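## Task

The left gripper starts out holding the small drink can. Set it down standing upright on the outer shelf beyond the service window, directly beneath the sill. The window has a clear sliding pane with a handle, and it slides shut and latches on its own once released. The items on the inner shelf must remain standing and the window must end up shut. The robot must not topple or finish leaning, or the task fails.

## Robot and tools

ROBOT. An omnidirectional wheeled base carries a column about 1.7 m high. A carriage rides this column (lift_m) and holds two identical six-joint arms, left and right, each ending in a two-finger gripper. The arm bases sit roughly 0.57 m + lift_m above the floor, and carriage parts hang about 0.15 m lower. A hand reaches about 0.78 m from its shoulder but only about 0.38 m below its arm base. Hands are about 0.16 m long and 0.1 m wide (0.14 m open). The parked arm pose is joints 1-6 = 0, 0.05, 0.05, 1.45, 0, 0. Cameras: carriage_camera (fixed, forward, tilted about 20 degrees down), left_wrist_camera and right_wrist_camera (looking past the fingertips).

FRAMES. Base frame: metres, origin on the floor under the base centre, x forward, y left, z up. The left_hand and right_hand readings are in this frame and mark the midpoint between the finger pads; quat_wxyz gives hand orientation (hand z along the fingers, y the opening direction). base_odometry is relative to the base at scene start, heading in rad, positive left; it counts wheel turns, so slip looks like travel. Hand readings are often a bit higher than the truth, more so at long reach.

move. One action per call, plus optional cameras (list of camera names, or ["all"], or []) and blocking (true or omitted waits until everything rests; false returns within about 0.5 s while motion continues). An action uses base, joints, or both:
- base: an object with exactly one key, each a relative offset from where the base currently is: translate_m (metres, forward positive, -2 to 2), strafe_m (metres, left positive, -2 to 2) or rotate_rad (radians, counter-clockwise positive, -6.3 to 6.3).
- joints: one flat object naming joints separately, each an absolute target. lift_m 0 to 1 m. Per arm (prefix left_ or right_): joint1_rad -2.617 to 3.054 (turn about vertical, 0 forward, positive left); joint2_rad 0 to 3.141 (shoulder: 0 upper arm back and level, 1.57 upright, 3.14 forward and level); joint3_rad 0 to 3.141 (elbow, 0 folded, 3.14 straight); joint4_rad -1.57 to 1.57 (wrist pitch, positive raises fingertips); joint5_rad -1.57 to 1.57 (wrist yaw, positive turns fingertips right); joint6_rad -2.094 to 2.094 (roll about the fingers, positive clockwise viewed from the forearm); gripper_m 0 to 0.093 (pad gap in metres). Omitted joints keep their earlier targets.
- speeds: optional caps for this action only: translate_m and strafe_m 0.02-0.5 m/s, rotate_rad 0.05-1.57 rad/s, lift_m 0.08-0.27 m/s (default 0.25).
- min_time_s: 0.1-8, minimum duration of each arm and gripper motion; too short can make a stretched arm overshoot about 15 degrees. Values of 2 or more straighten the hand path somewhat.
A move with no action just reports state and images. Out-of-range values are refused; unknown keys make the call invalid. Actions stop after 14 s (time_out).

RESULTS. The move line is done, or the worst status. base_status and joint_status per motion: moving, done, off_target (rested away from target, may still push), contact_stop, time_out, stopped, not_followed (an arm command withheld by the collision check; grippers still obey), limit_stop_at_motor_heat. After a refusal or an unrequested stop, the remaining move, wait and finished_scene calls in that reply are skipped. motor_effort is percent of maximum, bracketed value the peak in the last action; a lift effort that keeps dropping while lowering means a hand or load is resting on something. Joint torques are noisy, with fixed offsets. on_its_own lists things the robot did unasked. MOTOR HOT appears at 75 °C; at 100 °C that arm goes limp for 30-60 s. Gripper readings on a firmly held part can be a few mm below its true width; to release, command a gap well above the reading.

wait: seconds 0 to 10, optional cameras; returns early once earlier moves finish. stop: brakes all running motions (the base coasts a bit first). zoom_image: camera plus region [x0, y0, x1, y1] in pixels of that camera's latest 672x504 image, at most 504 wide and high. finished_scene: scene number; it ends the scene and the goal must hold without the robot.

CAUTIONS. The pane springs shut on release, so keep the hand, arm and can clear of its path before letting the handle go, and keep the window latched at the end. Lower the can until it rests, open the gripper, then withdraw gently. Do not drop things, slam the pane, push hard on fixtures, or knock objects off the shelves or out of the work area. Avoid tipping: a high carriage, outstretched or loaded arms, pulling on a held handle while driving away, or abrupt stops can topple the robot; a hand z rising without commands hints at leaning. Drives stop on contact only sometimes and ignore the arms; back off about 0.2 m after a contact stop. Arms have no contact stop and keep pressing. Never let the arms strike or squeeze each other. Arms held out, especially loaded, heat up even while idle; park them when warned. With joint2 below 0.8, turning joint1 outward by 0.5 rad or more can hit the column.

Each tool is called as name(argument=value, ...) on one line, values as JSON.

## Session

move(cameras=["all"])

Scene clock: 0.00 s.
Joint torques (N m): no reading
base_odometry: x=+0.000 y=+0.000 heading=+0.000
base_status: not commanded
joint_positions: lift_m=+0.366 left_joint1_rad=-0.019 left_joint2_rad=+0.597 left_joint3_rad=+0.248 left_joint4_rad=-0.393 left_joint5_rad=-0.014 left_joint6_rad=-0.011 left_gripper_m=+0.05136 right_joint1_rad=+0.004 right_joint2_rad=+0.040 right_joint3_rad=+0.061 right_joint4_rad=+1.430 right_joint5_rad=-0.049 right_joint6_rad=+0.050 right_gripper_m=+0.09396
joint_status: not commanded
motor_effort: lift_m=+25 drive_wheels=+0
left_hand: x=+0.4550 y=+0.3099 z=+1.0062 quat_wxyz=(+0.403, +0.001, +0.915, +0.000) (m; base frame)
right_hand: x=+0.2490 y=-0.3032 z=+1.3746 quat_wxyz=(+0.998, -0.023, +0.060, +0.028) (m; base frame)
pictures: carriage_camera, left_wrist_camera, right_wrist_camera

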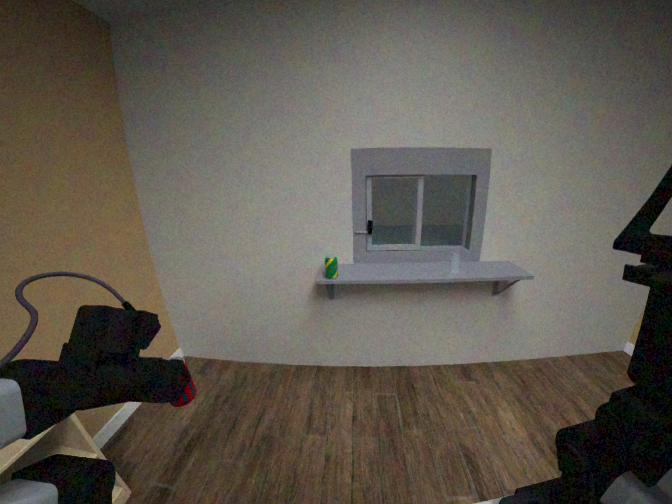

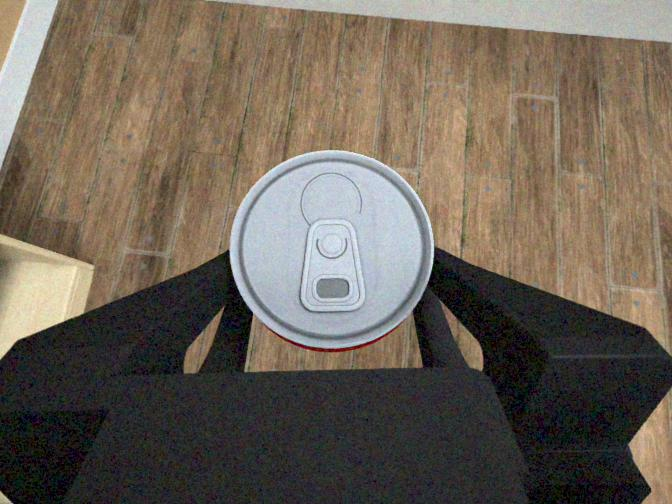

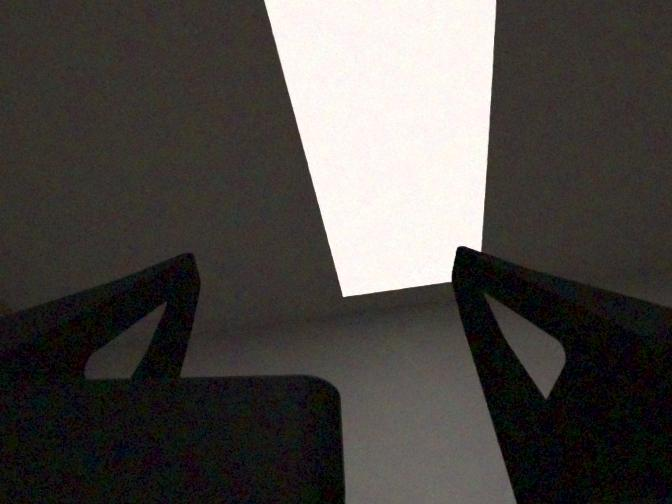

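zoom_image(camera="carriage_camera", region=[300, 130, 552, 319])

zoom_image(camera="carriage_camera", region=[340, 160, 440, 260])

zoom_image(camera="carriage_camera", region=[0, 252, 252, 504])

Scaled by 2.000 from the camera's 672x504 image, which has a finer 960x720 frame.

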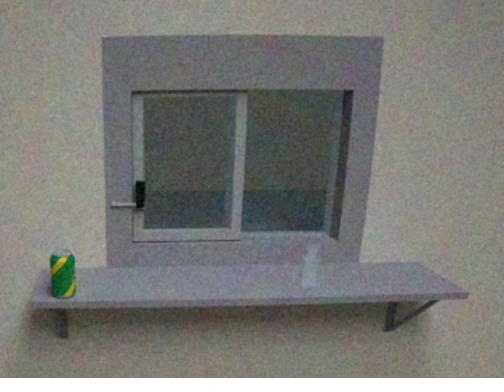

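Scaled by 5.040 from the camera's 672x504 image, which has a finer 960x720 frame.

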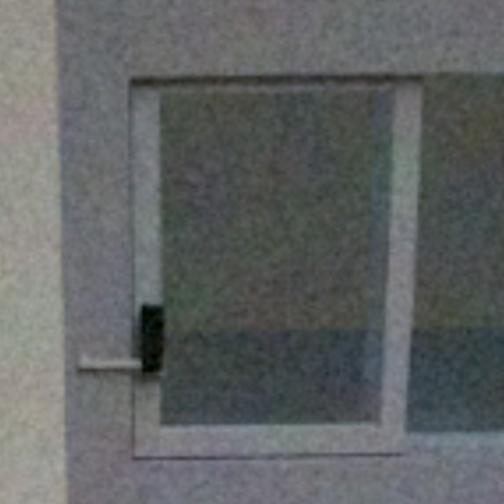

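Scaled by 2.000 from the camera's 672x504 image, which has a finer 960x720 frame.

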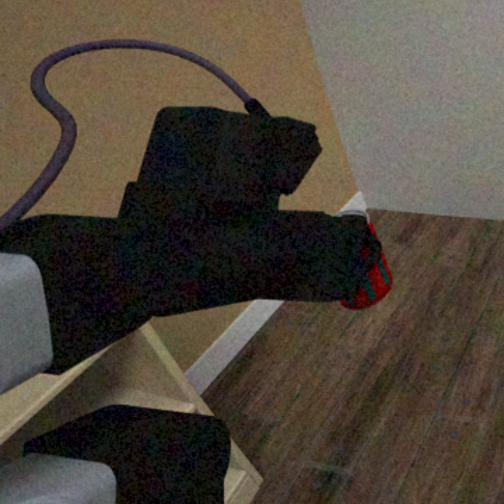

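move(base={"translate_m": 0.45}, speeds={"translate_m": 0.3})

move(base={"strafe_m": -0.4}, speeds={"strafe_m": 0.3}, cameras=["all"])

Scene clock: 94.47 s.
Joint torques (N m): left_arm=[-0.24 0.17 6.65 2.71 -0.1 0.1] | right_arm=[-0.18 3.51 4.89 -0.29 -0.01 0.01]
move: done
base_odometry: x=+0.450 y=+0.000 heading=+0.001
base_status: done
joint_positions: lift_m=+0.366 left_joint1_rad=-0.019 left_joint2_rad=+0.597 left_joint3_rad=+0.248 left_joint4_rad=-0.399 left_joint5_rad=-0.014 left_joint6_rad=-0.011 left_gripper_m=+0.05136 right_joint1_rad=+0.004 right_joint2_rad=+0.040 right_joint3_rad=+0.061 right_joint4_rad=+1.430 right_joint5_rad=-0.049 right_joint6_rad=+0.050 right_gripper_m=+0.09396
joint_status: not commanded
motor_effort: lift_m=+25(28) drive_wheels=-4(11)
left_hand: x=+0.4540 y=+0.3099 z=+1.0051 quat_wxyz=(+0.400, +0.001, +0.917, +0.000) (m; base frame)
right_hand: x=+0.2490 y=-0.3032 z=+1.3746 quat_wxyz=(+0.998, -0.023, +0.060, +0.028) (m; base frame)
pictures: none

Scene clock: 97.30 s.
Joint torques (N m): left_arm=[-0.18 0.17 6.63 2.71 -0.11 0.04] | right_arm=[-0.18 3.52 4.98 -0.34 -0.01 0.01]
move: done
base_odometry: x=+0.450 y=-0.400 heading=+0.001
base_status: done
joint_positions: lift_m=+0.366 left_joint1_rad=-0.019 left_joint2_rad=+0.597 left_joint3_rad=+0.248 left_joint4_rad=-0.400 left_joint5_rad=-0.014 left_joint6_rad=-0.011 left_gripper_m=+0.05136 right_joint1_rad=+0.004 right_joint2_rad=+0.040 right_joint3_rad=+0.061 right_joint4_rad=+1.429 right_joint5_rad=-0.049 right_joint6_rad=+0.050 right_gripper_m=+0.09396
joint_status: not commanded
motor_effort: lift_m=+25(28) drive_wheels=-3(10)
left_hand: x=+0.4539 y=+0.3099 z=+1.0050 quat_wxyz=(+0.400, +0.001, +0.917, +0.000) (m; base frame)
right_hand: x=+0.2492 y=-0.3032 z=+1.3746 quat_wxyz=(+0.998, -0.023, +0.060, +0.028) (m; base frame)
pictures: carriage_camera, left_wrist_camera, right_wrist_camera

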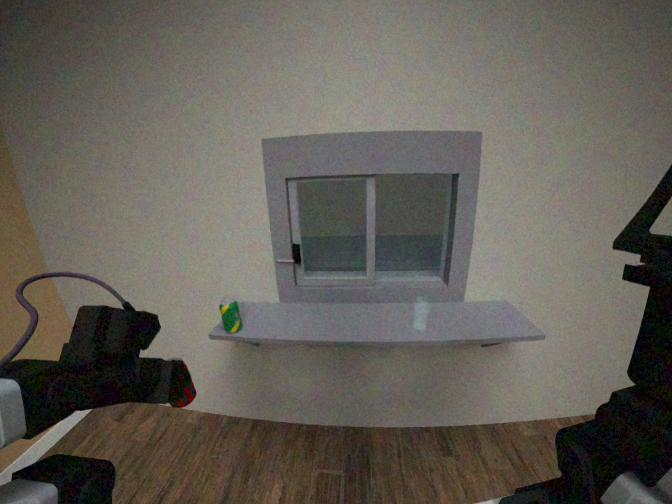

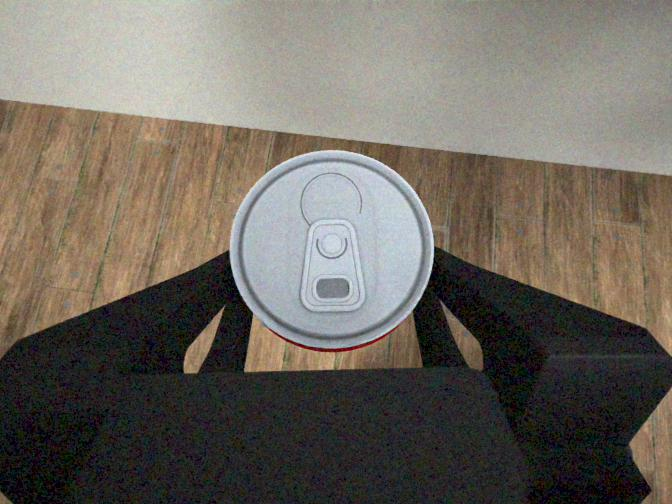

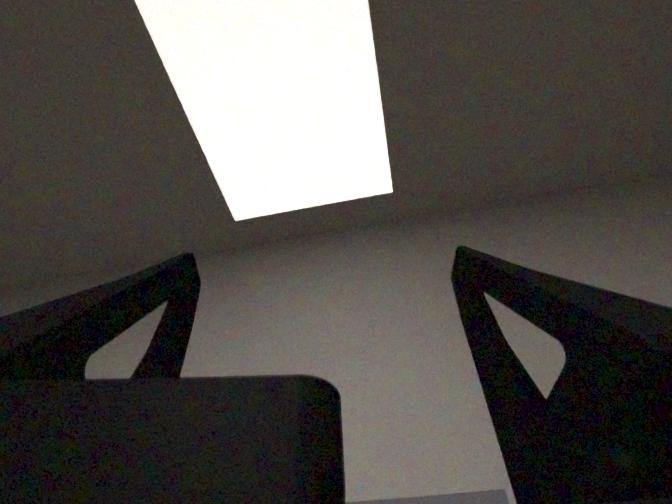

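zoom_image(camera="carriage_camera", region=[200, 120, 552, 384])

zoom_image(camera="carriage_camera", region=[255, 160, 395, 300])

zoom_image(camera="carriage_camera", region=[100, 350, 600, 504])

Scaled by 1.432 from the camera's 672x504 image, which has a finer 960x720 frame.

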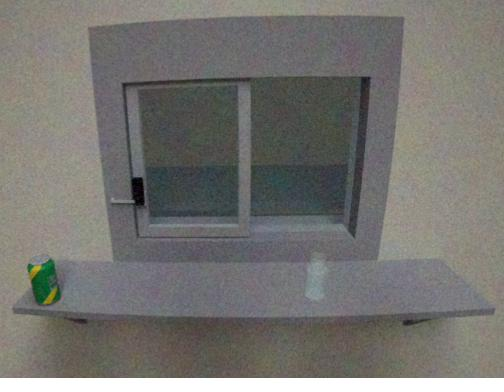

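Scaled by 3.600 from the camera's 672x504 image, which has a finer 960x720 frame.

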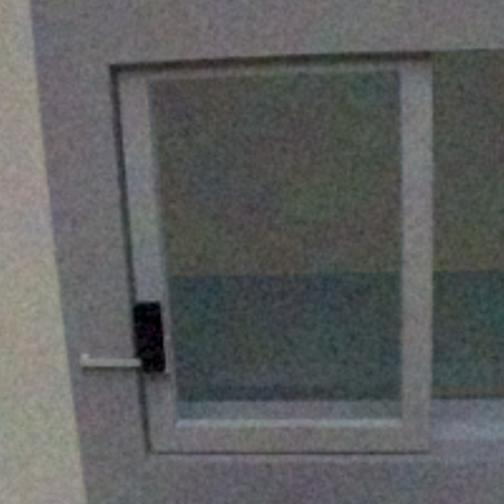

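Scaled by 1.008 from the camera's 672x504 image, which has a finer 960x720 frame.

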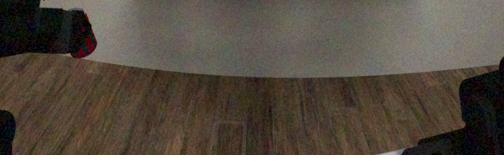

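move(base={"translate_m": 0.2}, speeds={"translate_m": 0.25}, cameras=["all"])

zoom_image(camera="carriage_camera", region=[150, 90, 590, 420])

zoom_image(camera="carriage_camera", region=[230, 160, 390, 320])

Scene clock: 206.17 s.
Joint torques (N m): left_arm=[-0.12 0.2 6.64 2.73 -0.08 0.08] | right_arm=[-0.18 3.51 4.92 -0.28 -0.01 0.01]
move: done
base_odometry: x=+0.650 y=-0.400 heading=+0.001
base_status: done
joint_positions: lift_m=+0.366 left_joint1_rad=-0.019 left_joint2_rad=+0.597 left_joint3_rad=+0.248 left_joint4_rad=-0.400 left_joint5_rad=-0.014 left_joint6_rad=-0.011 left_gripper_m=+0.05136 right_joint1_rad=+0.004 right_joint2_rad=+0.040 right_joint3_rad=+0.061 right_joint4_rad=+1.427 right_joint5_rad=-0.049 right_joint6_rad=+0.050 right_gripper_m=+0.09396
joint_status: not commanded
motor_effort: lift_m=+25(28) drive_wheels=-3(7)
left_hand: x=+0.4539 y=+0.3099 z=+1.0050 quat_wxyz=(+0.400, +0.001, +0.917, +0.000) (m; base frame)
right_hand: x=+0.2497 y=-0.3032 z=+1.3745 quat_wxyz=(+0.997, -0.023, +0.061, +0.028) (m; base frame)
pictures: carriage_camera, left_wrist_camera, right_wrist_camera

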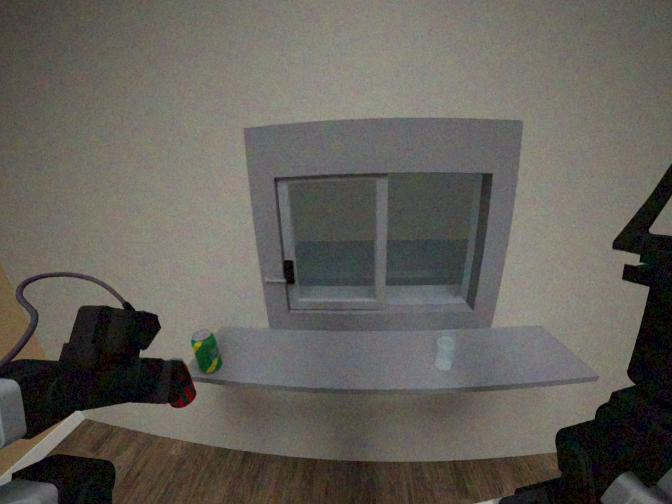

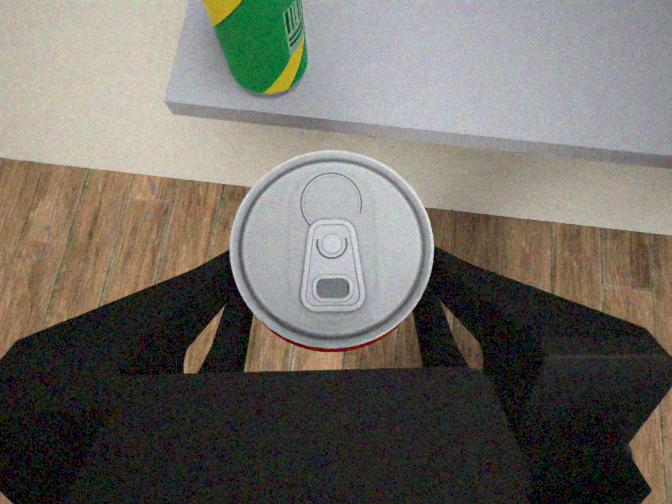

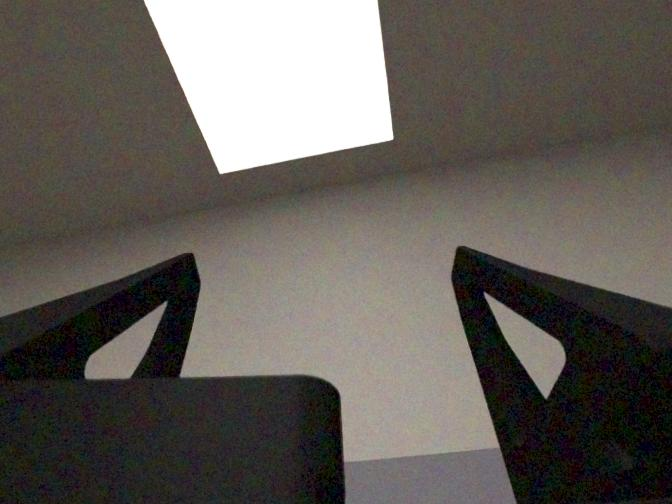

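Scaled by 1.145 from the camera's 672x504 image, which has a finer 960x720 frame.

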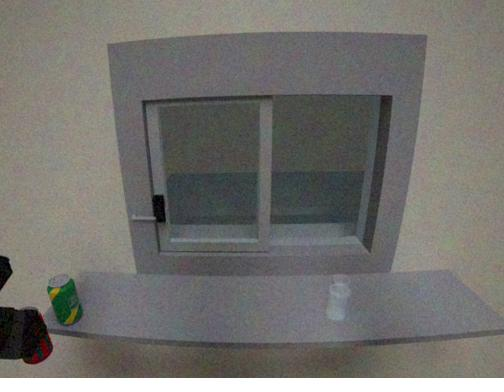

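Scaled by 3.150 from the camera's 672x504 image, which has a finer 960x720 frame.

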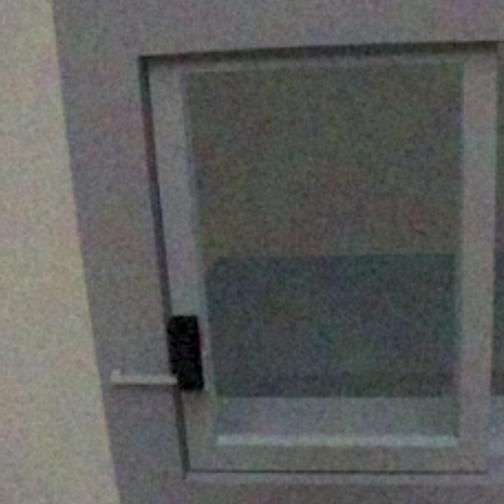

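move(base={"rotate_rad": -0.108}, speeds={"rotate_rad": 0.3}, cameras=["all"])

zoom_image(camera="carriage_camera", region=[150, 90, 590, 420])

zoom_image(camera="carriage_camera", region=[200, 160, 360, 320])

Scene clock: 303.50 s.
Joint torques (N m): left_arm=[-0.1 0.13 6.63 2.73 -0.07 0.06] | right_arm=[-0.17 3.52 5 -0.33 -0.01 0]
move: done
base_odometry: x=+0.651 y=-0.400 heading=-0.107
base_status: done
joint_positions: lift_m=+0.366 left_joint1_rad=-0.019 left_joint2_rad=+0.597 left_joint3_rad=+0.248 left_joint4_rad=-0.401 left_joint5_rad=-0.014 left_joint6_rad=-0.011 left_gripper_m=+0.05136 right_joint1_rad=+0.004 right_joint2_rad=+0.040 right_joint3_rad=+0.061 right_joint4_rad=+1.428 right_joint5_rad=-0.049 right_joint6_rad=+0.050 right_gripper_m=+0.09396
joint_status: not commanded
motor_effort: lift_m=+23(28) drive_wheels=+0(6)
left_hand: x=+0.4537 y=+0.3099 z=+1.0048 quat_wxyz=(+0.399, +0.001, +0.917, +0.000) (m; base frame)
right_hand: x=+0.2496 y=-0.3032 z=+1.3745 quat_wxyz=(+0.997, -0.023, +0.061, +0.028) (m; base frame)
pictures: carriage_camera, left_wrist_camera, right_wrist_camera

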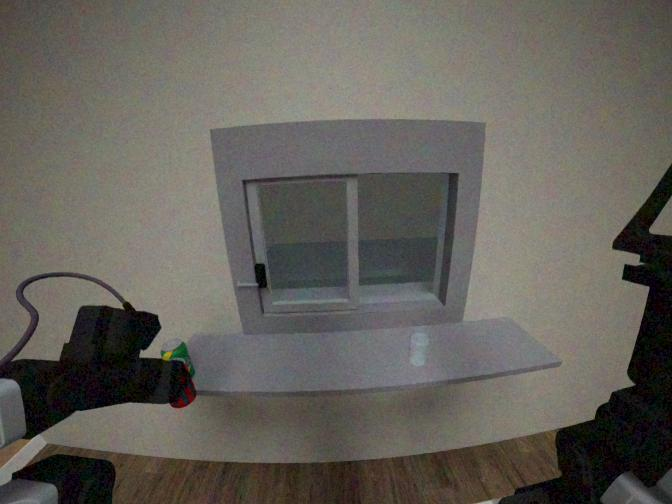

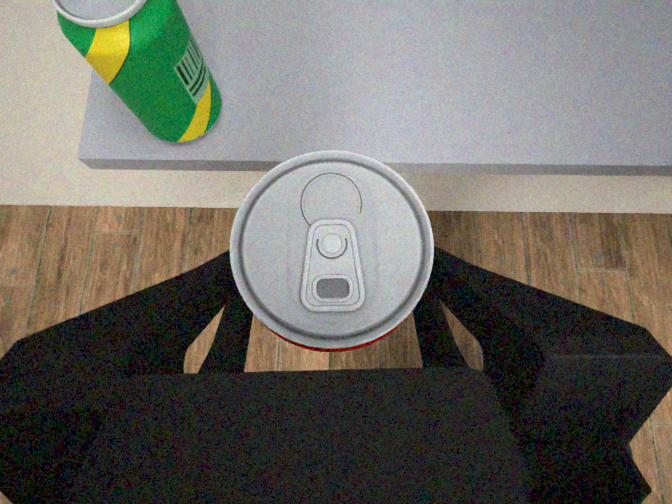

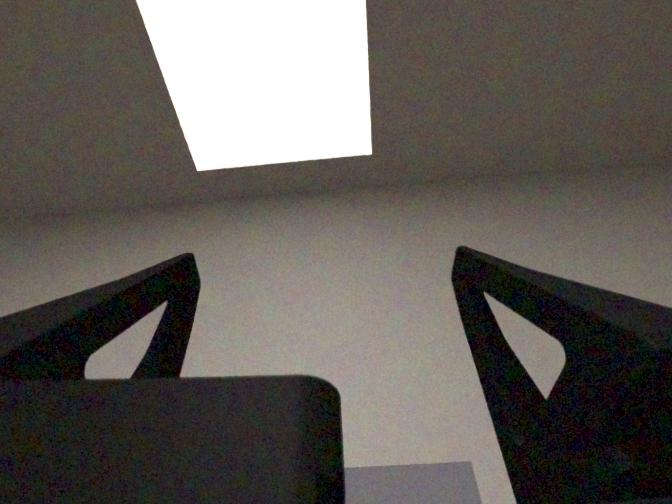

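Scaled by 1.145 from the camera's 672x504 image, which has a finer 960x720 frame.

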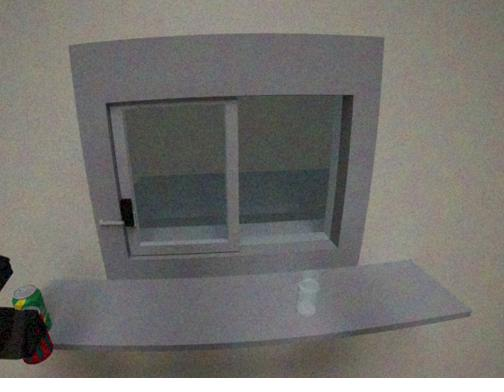

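Scaled by 3.150 from the camera's 672x504 image, which has a finer 960x720 frame.

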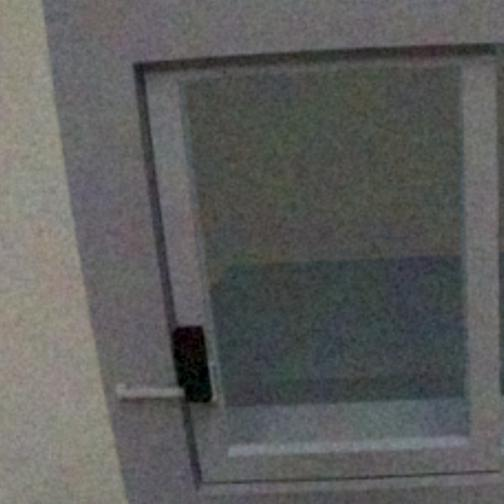

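move(base={"translate_m": 0.2}, joints={"lift_m": 0.5}, speeds={"translate_m": 0.2}, cameras=["carriage_camera", "left_wrist_camera"])

zoom_image(camera="carriage_camera", region=[120, 130, 540, 445])

zoom_image(camera="carriage_camera", region=[160, 220, 320, 380])

Scene clock: 378.13 s.
Joint torques (N m): left_arm=[-0.14 0.17 7.5 2.67 -0.07 0.06] | right_arm=[-0.18 3.56 5 -0.33 -0.01 0.01]
move: done
base_odometry: x=+0.849 y=-0.421 heading=-0.108
base_status: done
joint_positions: lift_m=+0.500 left_joint1_rad=-0.019 left_joint2_rad=+0.597 left_joint3_rad=+0.239 left_joint4_rad=-0.398 left_joint5_rad=-0.014 left_joint6_rad=-0.011 left_gripper_m=+0.05136 right_joint1_rad=+0.004 right_joint2_rad=+0.040 right_joint3_rad=+0.061 right_joint4_rad=+1.427 right_joint5_rad=-0.049 right_joint6_rad=+0.050 right_gripper_m=+0.09396
joint_status: all done
motor_effort: lift_m=+26(31) drive_wheels=-5(10)
left_hand: x=+0.4524 y=+0.3099 z=+1.1349 quat_wxyz=(+0.396, +0.001, +0.918, +0.000) (m; base frame)
right_hand: x=+0.2499 y=-0.3032 z=+1.5080 quat_wxyz=(+0.997, -0.023, +0.062, +0.028) (m; base frame)
pictures: carriage_camera, left_wrist_camera

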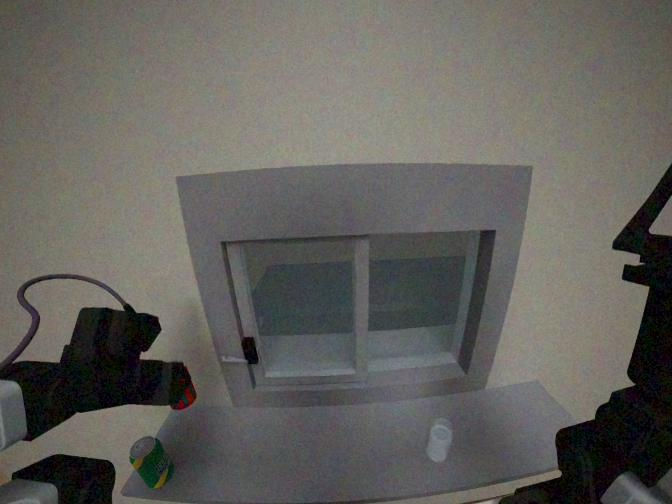

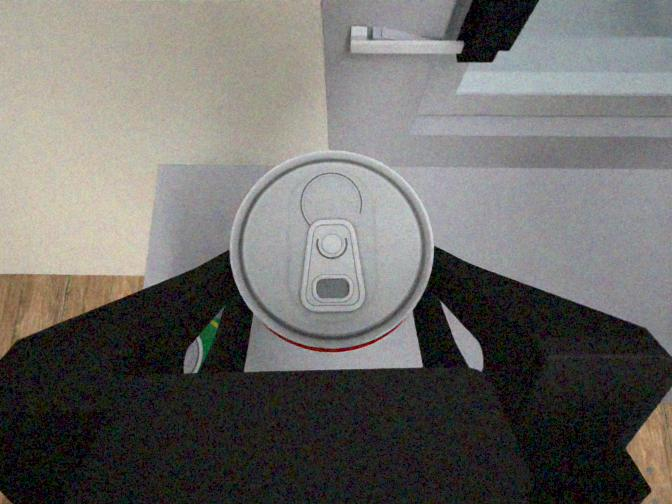

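Scaled by 1.200 from the camera's 672x504 image, which has a finer 960x720 frame.

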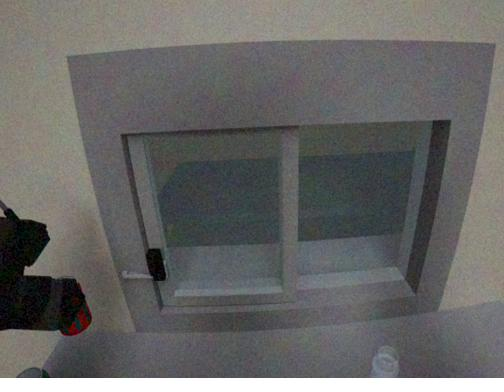

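Scaled by 3.150 from the camera's 672x504 image, which has a finer 960x720 frame.

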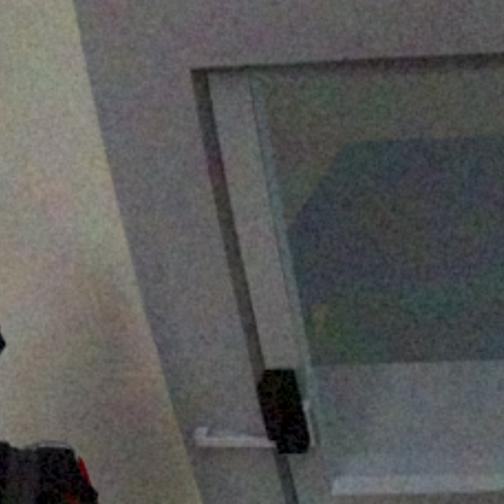

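zoom_image(camera="left_wrist_camera", region=[320, 0, 572, 189])

zoom_image(camera="left_wrist_camera", region=[130, 250, 382, 439])

zoom_image(camera="carriage_camera", region=[90, 340, 290, 490])

Scaled by 2.000 from the camera's 672x504 image, which has a finer 960x720 frame.

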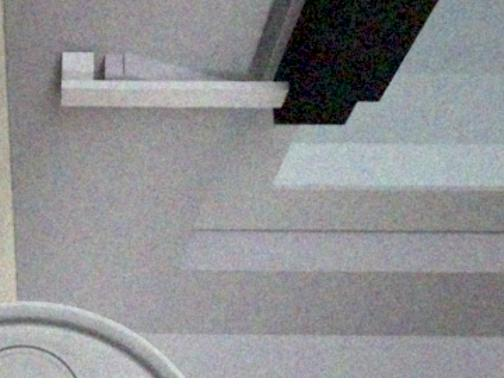

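Scaled by 2.000 from the camera's 672x504 image, which has a finer 960x720 frame.

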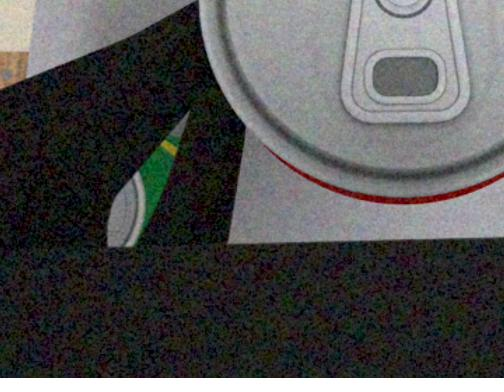

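Scaled by 2.520 from the camera's 672x504 image, which has a finer 960x720 frame.

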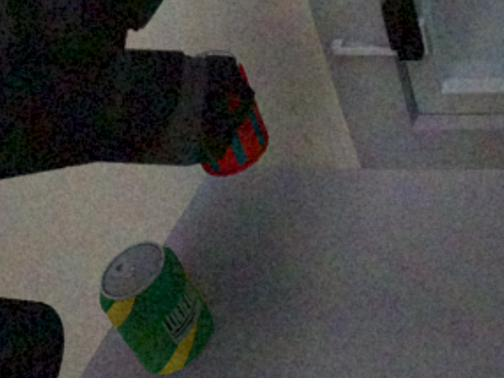

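move(joints={"lift_m": 0.35, "right_joint1_rad": 0.962, "right_joint2_rad": 1.477, "right_joint3_rad": 0.443, "right_joint4_rad": 1.033, "right_joint5_rad": 0.0, "right_joint6_rad": 0.0}, min_time_s=2.5, cameras=["all"])

zoom_image(camera="right_wrist_camera", region=[230, 80, 482, 269])

Scene clock: 464.70 s.
Joint torques (N m): left_arm=[-0.17 0.12 7.43 2.77 -0.07 0.09] | right_arm=[0.55 -3.1 7.82 2.16 0.07 -0.11]
move: done
base_odometry: x=+0.849 y=-0.421 heading=-0.108
base_status: not commanded
joint_positions: lift_m=+0.350 left_joint1_rad=-0.019 left_joint2_rad=+0.597 left_joint3_rad=+0.239 left_joint4_rad=-0.408 left_joint5_rad=-0.014 left_joint6_rad=-0.011 left_gripper_m=+0.05136 right_joint1_rad=+0.953 right_joint2_rad=+1.467 right_joint3_rad=+0.413 right_joint4_rad=+1.038 right_joint5_rad=-0.008 right_joint6_rad=+0.010 right_gripper_m=+0.09396
joint_status: all done
motor_effort: lift_m=+25(29) drive_wheels=+2(5)
left_hand: x=+0.4506 y=+0.3100 z=+0.9829 quat_wxyz=(+0.391, +0.001, +0.920, +0.000) (m; base frame)
right_hand: x=+0.4582 y=+0.0264 z=+1.1116 quat_wxyz=(+0.620, -0.327, +0.633, +0.327) (m; base frame)
pictures: carriage_camera, left_wrist_camera, right_wrist_camera

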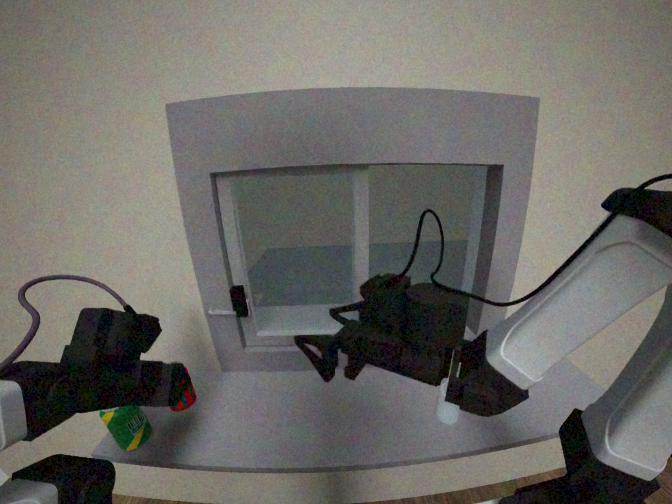

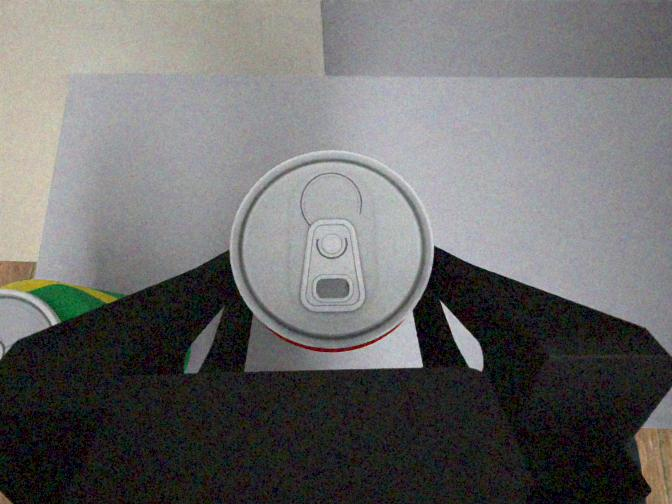

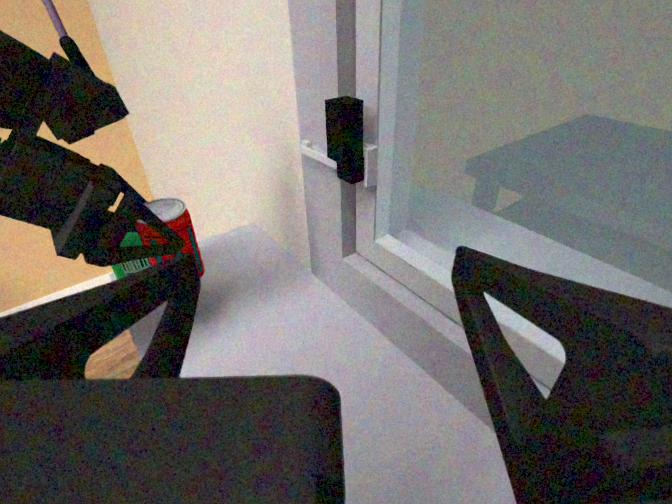

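Scaled by 2.000 from the camera's 672x504 image, which has a finer 960x720 frame.

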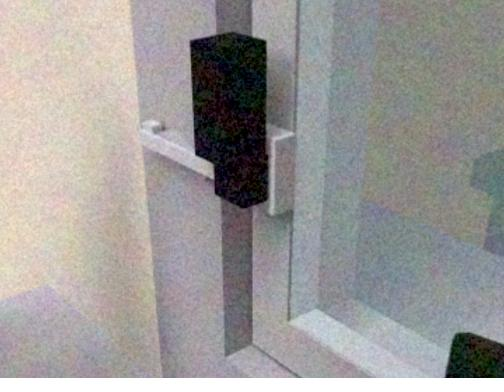

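move(joints={"right_joint1_rad": 1.339, "right_joint2_rad": 1.994, "right_joint3_rad": 1.129, "right_joint4_rad": 0.866, "right_joint5_rad": 0.815, "right_joint6_rad": 0.0}, min_time_s=2.0, cameras=["right_wrist_camera"])

zoom_image(camera="right_wrist_camera", region=[200, 0, 504, 228])

Scene clock: 493.70 s.
Joint torques (N m): left_arm=[-0.16 0.16 7.35 2.73 -0.07 0.09] | right_arm=[0.5 -6.86 8.35 1.89 0.06 -0.09]
move: done
base_odometry: x=+0.849 y=-0.421 heading=-0.108
base_status: not commanded
joint_positions: lift_m=+0.350 left_joint1_rad=-0.019 left_joint2_rad=+0.597 left_joint3_rad=+0.239 left_joint4_rad=-0.408 left_joint5_rad=-0.014 left_joint6_rad=-0.011 left_gripper_m=+0.05136 right_joint1_rad=+1.331 right_joint2_rad=+1.978 right_joint3_rad=+1.098 right_joint4_rad=+0.873 right_joint5_rad=+0.805 right_joint6_rad=+0.009 right_gripper_m=+0.09396
joint_status: all done
motor_effort: lift_m=+25(29) drive_wheels=+2(2)
left_hand: x=+0.4506 y=+0.3100 z=+0.9829 quat_wxyz=(+0.391, +0.001, +0.920, +0.000) (m; base frame)
right_hand: x=+0.4655 y=+0.1648 z=+1.1262 quat_wxyz=(+0.681, -0.183, +0.685, +0.184) (m; base frame)
pictures: right_wrist_camera

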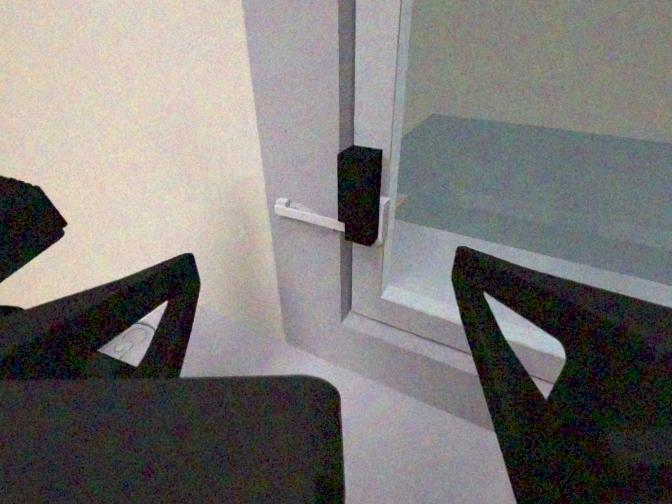

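Scaled by 1.658 from the camera's 672x504 image, which has a finer 960x720 frame.

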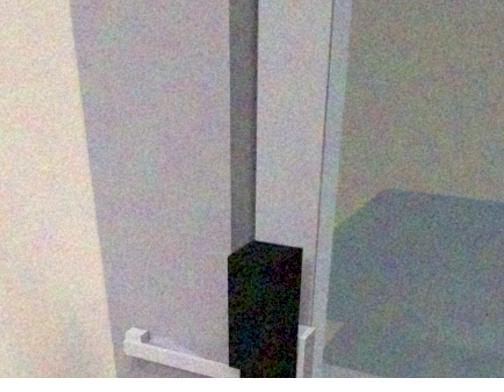

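zoom_image(camera="right_wrist_camera", region=[260, 140, 400, 260])

Scaled by 3.600 from the camera's 672x504 image, which has a finer 960x720 frame.

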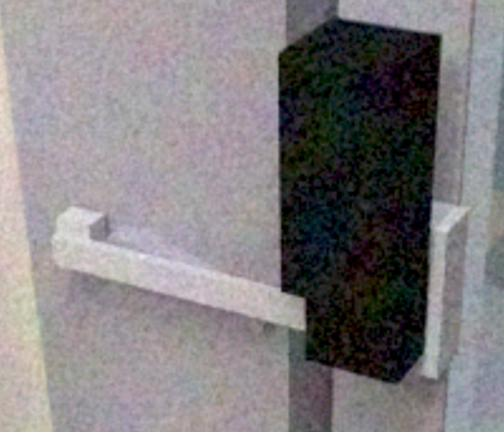

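zoom_image(camera="right_wrist_camera", region=[360, 80, 672, 314])

Scaled by 1.615 from the camera's 672x504 image, which has a finer 960x720 frame.

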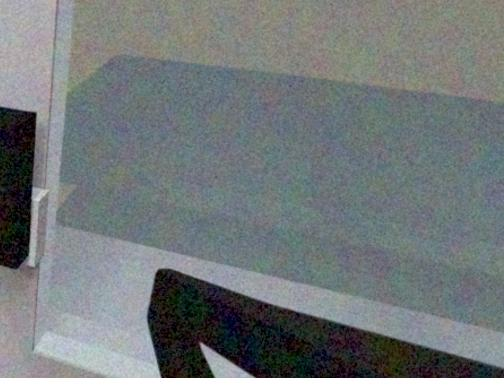

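move(joints={"left_joint1_rad": 0.136, "left_joint2_rad": 0.565, "left_joint3_rad": 0.80, "left_joint4_rad": -0.974, "left_joint5_rad": 0.0, "left_joint6_rad": 0.0}, min_time_s=2.0)

move(joints={"right_joint1_rad": 1.278, "right_joint2_rad": 2.215, "right_joint3_rad": 1.30, "right_joint4_rad": 0.925, "right_joint5_rad": 0.844, "right_joint6_rad": 0.0, "right_gripper_m": 0.072}, min_time_s=1.5, cameras=["all"])

zoom_image(camera="right_wrist_camera", region=[240, 100, 440, 250])

Scene clock: 742.23 s.
Joint torques (N m): left_arm=[0.58 -0.02 8.58 2.56 0.08 0.21] | right_arm=[0.51 -6.84 8.35 1.89 0.07 -0.09]
move: done
base_odometry: x=+0.849 y=-0.421 heading=-0.108
base_status: not commanded
joint_positions: lift_m=+0.350 left_joint1_rad=+0.129 left_joint2_rad=+0.574 left_joint3_rad=+0.766 left_joint4_rad=-1.005 left_joint5_rad=-0.014 left_joint6_rad=-0.011 left_gripper_m=+0.05136 right_joint1_rad=+1.331 right_joint2_rad=+1.978 right_joint3_rad=+1.098 right_joint4_rad=+0.871 right_joint5_rad=+0.808 right_joint6_rad=+0.009 right_gripper_m=+0.09396
joint_status: all done
motor_effort: lift_m=+26(29) drive_wheels=+2(2)
left_hand: x=+0.4156 y=+0.3396 z=+1.1050 quat_wxyz=(+0.369, -0.067, +0.927, +0.028) (m; base frame)
right_hand: x=+0.4657 y=+0.1645 z=+1.1259 quat_wxyz=(+0.681, -0.183, +0.685, +0.183) (m; base frame)
pictures: none

Scene clock: 744.03 s.
Joint torques (N m): left_arm=[0.58 0.02 8.47 2.54 0.08 0.19] | right_arm=[-0.92 -8.09 8.13 2.08 0.06 -0.08]
move: done
base_odometry: x=+0.849 y=-0.421 heading=-0.108
base_status: not commanded
joint_positions: lift_m=+0.350 left_joint1_rad=+0.129 left_joint2_rad=+0.574 left_joint3_rad=+0.766 left_joint4_rad=-1.007 left_joint5_rad=-0.014 left_joint6_rad=-0.011 left_gripper_m=+0.05136 right_joint1_rad=+1.287 right_joint2_rad=+2.198 right_joint3_rad=+1.269 right_joint4_rad=+0.912 right_joint5_rad=+0.836 right_joint6_rad=+0.009 right_gripper_m=+0.07208
joint_status: all done
motor_effort: lift_m=+26(28) drive_wheels=+2(2)
left_hand: x=+0.4153 y=+0.3396 z=+1.1047 quat_wxyz=(+0.368, -0.067, +0.927, +0.028) (m; base frame)
right_hand: x=+0.5009 y=+0.1897 z=+1.0867 quat_wxyz=(+0.686, -0.160, +0.693, +0.156) (m; base frame)
pictures: carriage_camera, left_wrist_camera, right_wrist_camera

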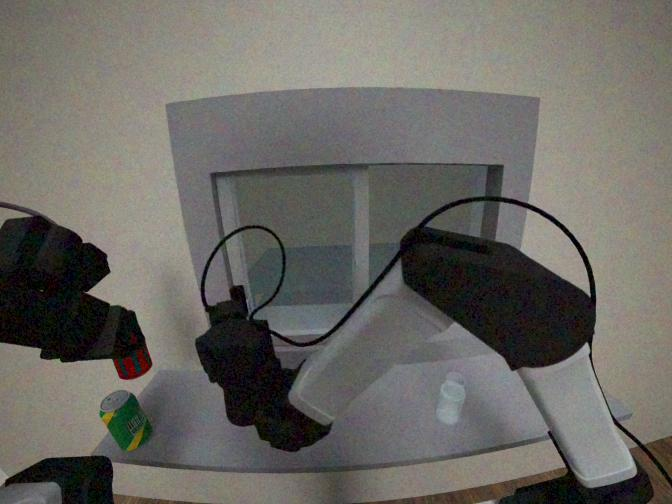

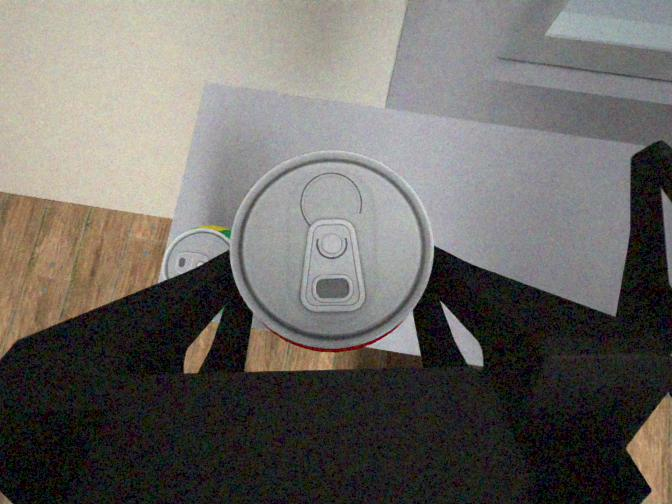

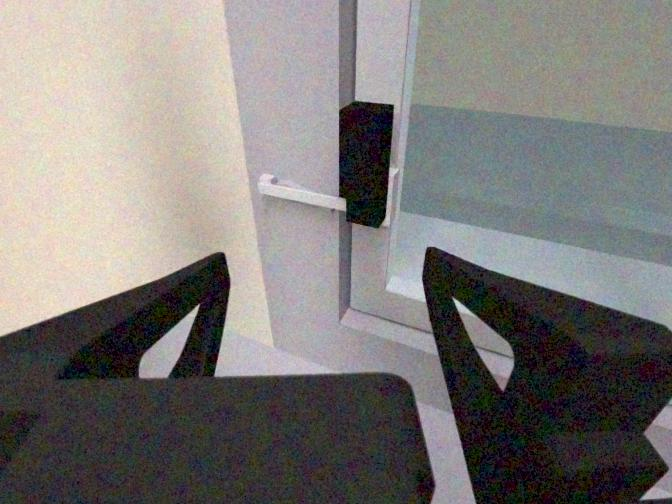

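Scaled by 2.520 from the camera's 672x504 image, which has a finer 960x720 frame.

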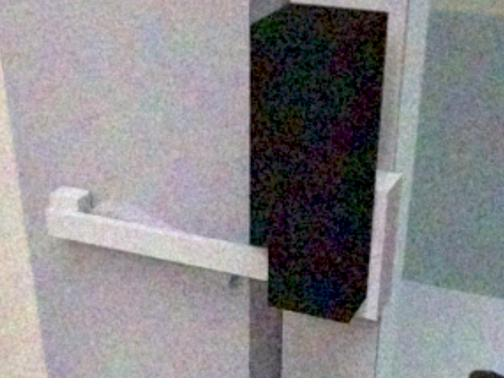

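move(joints={"right_joint1_rad": 1.25, "right_joint2_rad": 2.227, "right_joint3_rad": 1.293, "right_joint4_rad": 0.957, "right_joint5_rad": 0.826, "right_joint6_rad": 0.0}, min_time_s=1.0)

move(joints={"right_joint1_rad": 1.18, "right_joint2_rad": 2.326, "right_joint3_rad": 1.476, "right_joint4_rad": 0.873, "right_joint5_rad": 0.754, "right_joint6_rad": 0.0}, min_time_s=1.0, cameras=["right_wrist_camera", "left_wrist_camera"])

Scene clock: 772.03 s.
Joint torques (N m): left_arm=[0.5 -0.03 8.54 2.56 0.09 0.19] | right_arm=[-0.9 -8.05 7.51 2.11 -0.1 -0.09]
move: done
base_odometry: x=+0.849 y=-0.421 heading=-0.108
base_status: not commanded
joint_positions: lift_m=+0.350 left_joint1_rad=+0.129 left_joint2_rad=+0.574 left_joint3_rad=+0.766 left_joint4_rad=-1.007 left_joint5_rad=-0.014 left_joint6_rad=-0.011 left_gripper_m=+0.05136 right_joint1_rad=+1.259 right_joint2_rad=+2.209 right_joint3_rad=+1.269 right_joint4_rad=+0.944 right_joint5_rad=+0.834 right_joint6_rad=+0.009 right_gripper_m=+0.07208
joint_status: all done
motor_effort: lift_m=+26(28) drive_wheels=+2(2)
left_hand: x=+0.4153 y=+0.3396 z=+1.1047 quat_wxyz=(+0.368, -0.067, +0.927, +0.028) (m; base frame)
right_hand: x=+0.5148 y=+0.1826 z=+1.0866 quat_wxyz=(+0.691, -0.145, +0.691, +0.153) (m; base frame)
pictures: none

Scene clock: 773.33 s.
Joint torques (N m): left_arm=[0.61 0.13 8.51 2.54 0.07 0.19] | right_arm=[-0.69 -8.8 8.42 1.89 -0.16 -0.08]
move: done
base_odometry: x=+0.849 y=-0.421 heading=-0.108
base_status: not commanded
joint_positions: lift_m=+0.350 left_joint1_rad=+0.129 left_joint2_rad=+0.574 left_joint3_rad=+0.766 left_joint4_rad=-1.007 left_joint5_rad=-0.014 left_joint6_rad=-0.011 left_gripper_m=+0.05136 right_joint1_rad=+1.186 right_joint2_rad=+2.308 right_joint3_rad=+1.444 right_joint4_rad=+0.879 right_joint5_rad=+0.763 right_joint6_rad=+0.009 right_gripper_m=+0.07208
joint_status: all done
motor_effort: lift_m=+25(28) drive_wheels=+2(2)
left_hand: x=+0.4153 y=+0.3396 z=+1.1047 quat_wxyz=(+0.368, -0.067, +0.927, +0.028) (m; base frame)
right_hand: x=+0.5571 y=+0.2010 z=+1.0877 quat_wxyz=(+0.694, -0.141, +0.689, +0.156) (m; base frame)
pictures: left_wrist_camera, right_wrist_camera

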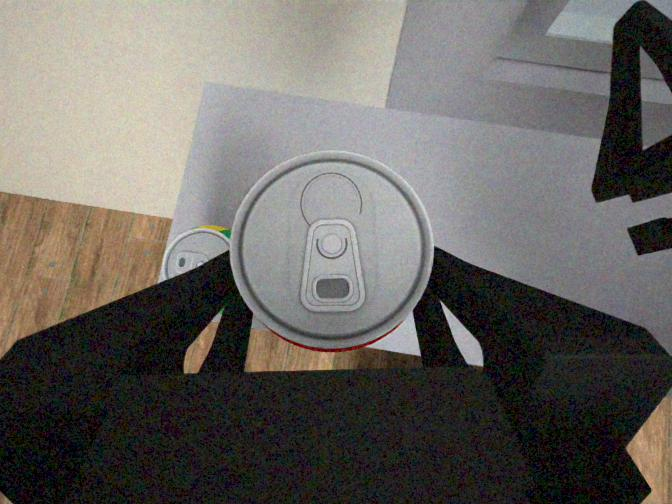

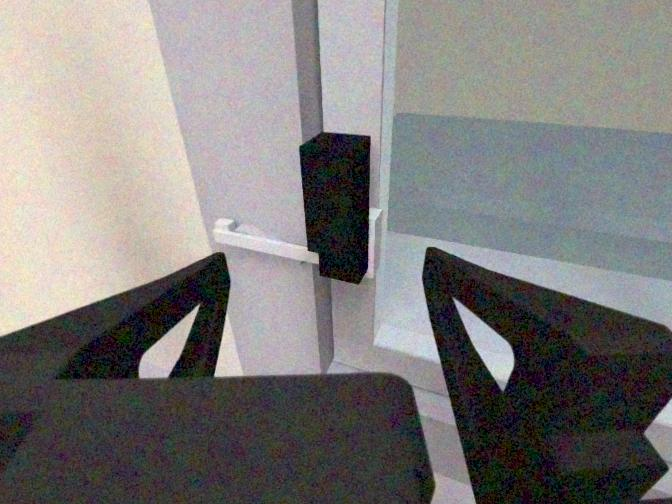

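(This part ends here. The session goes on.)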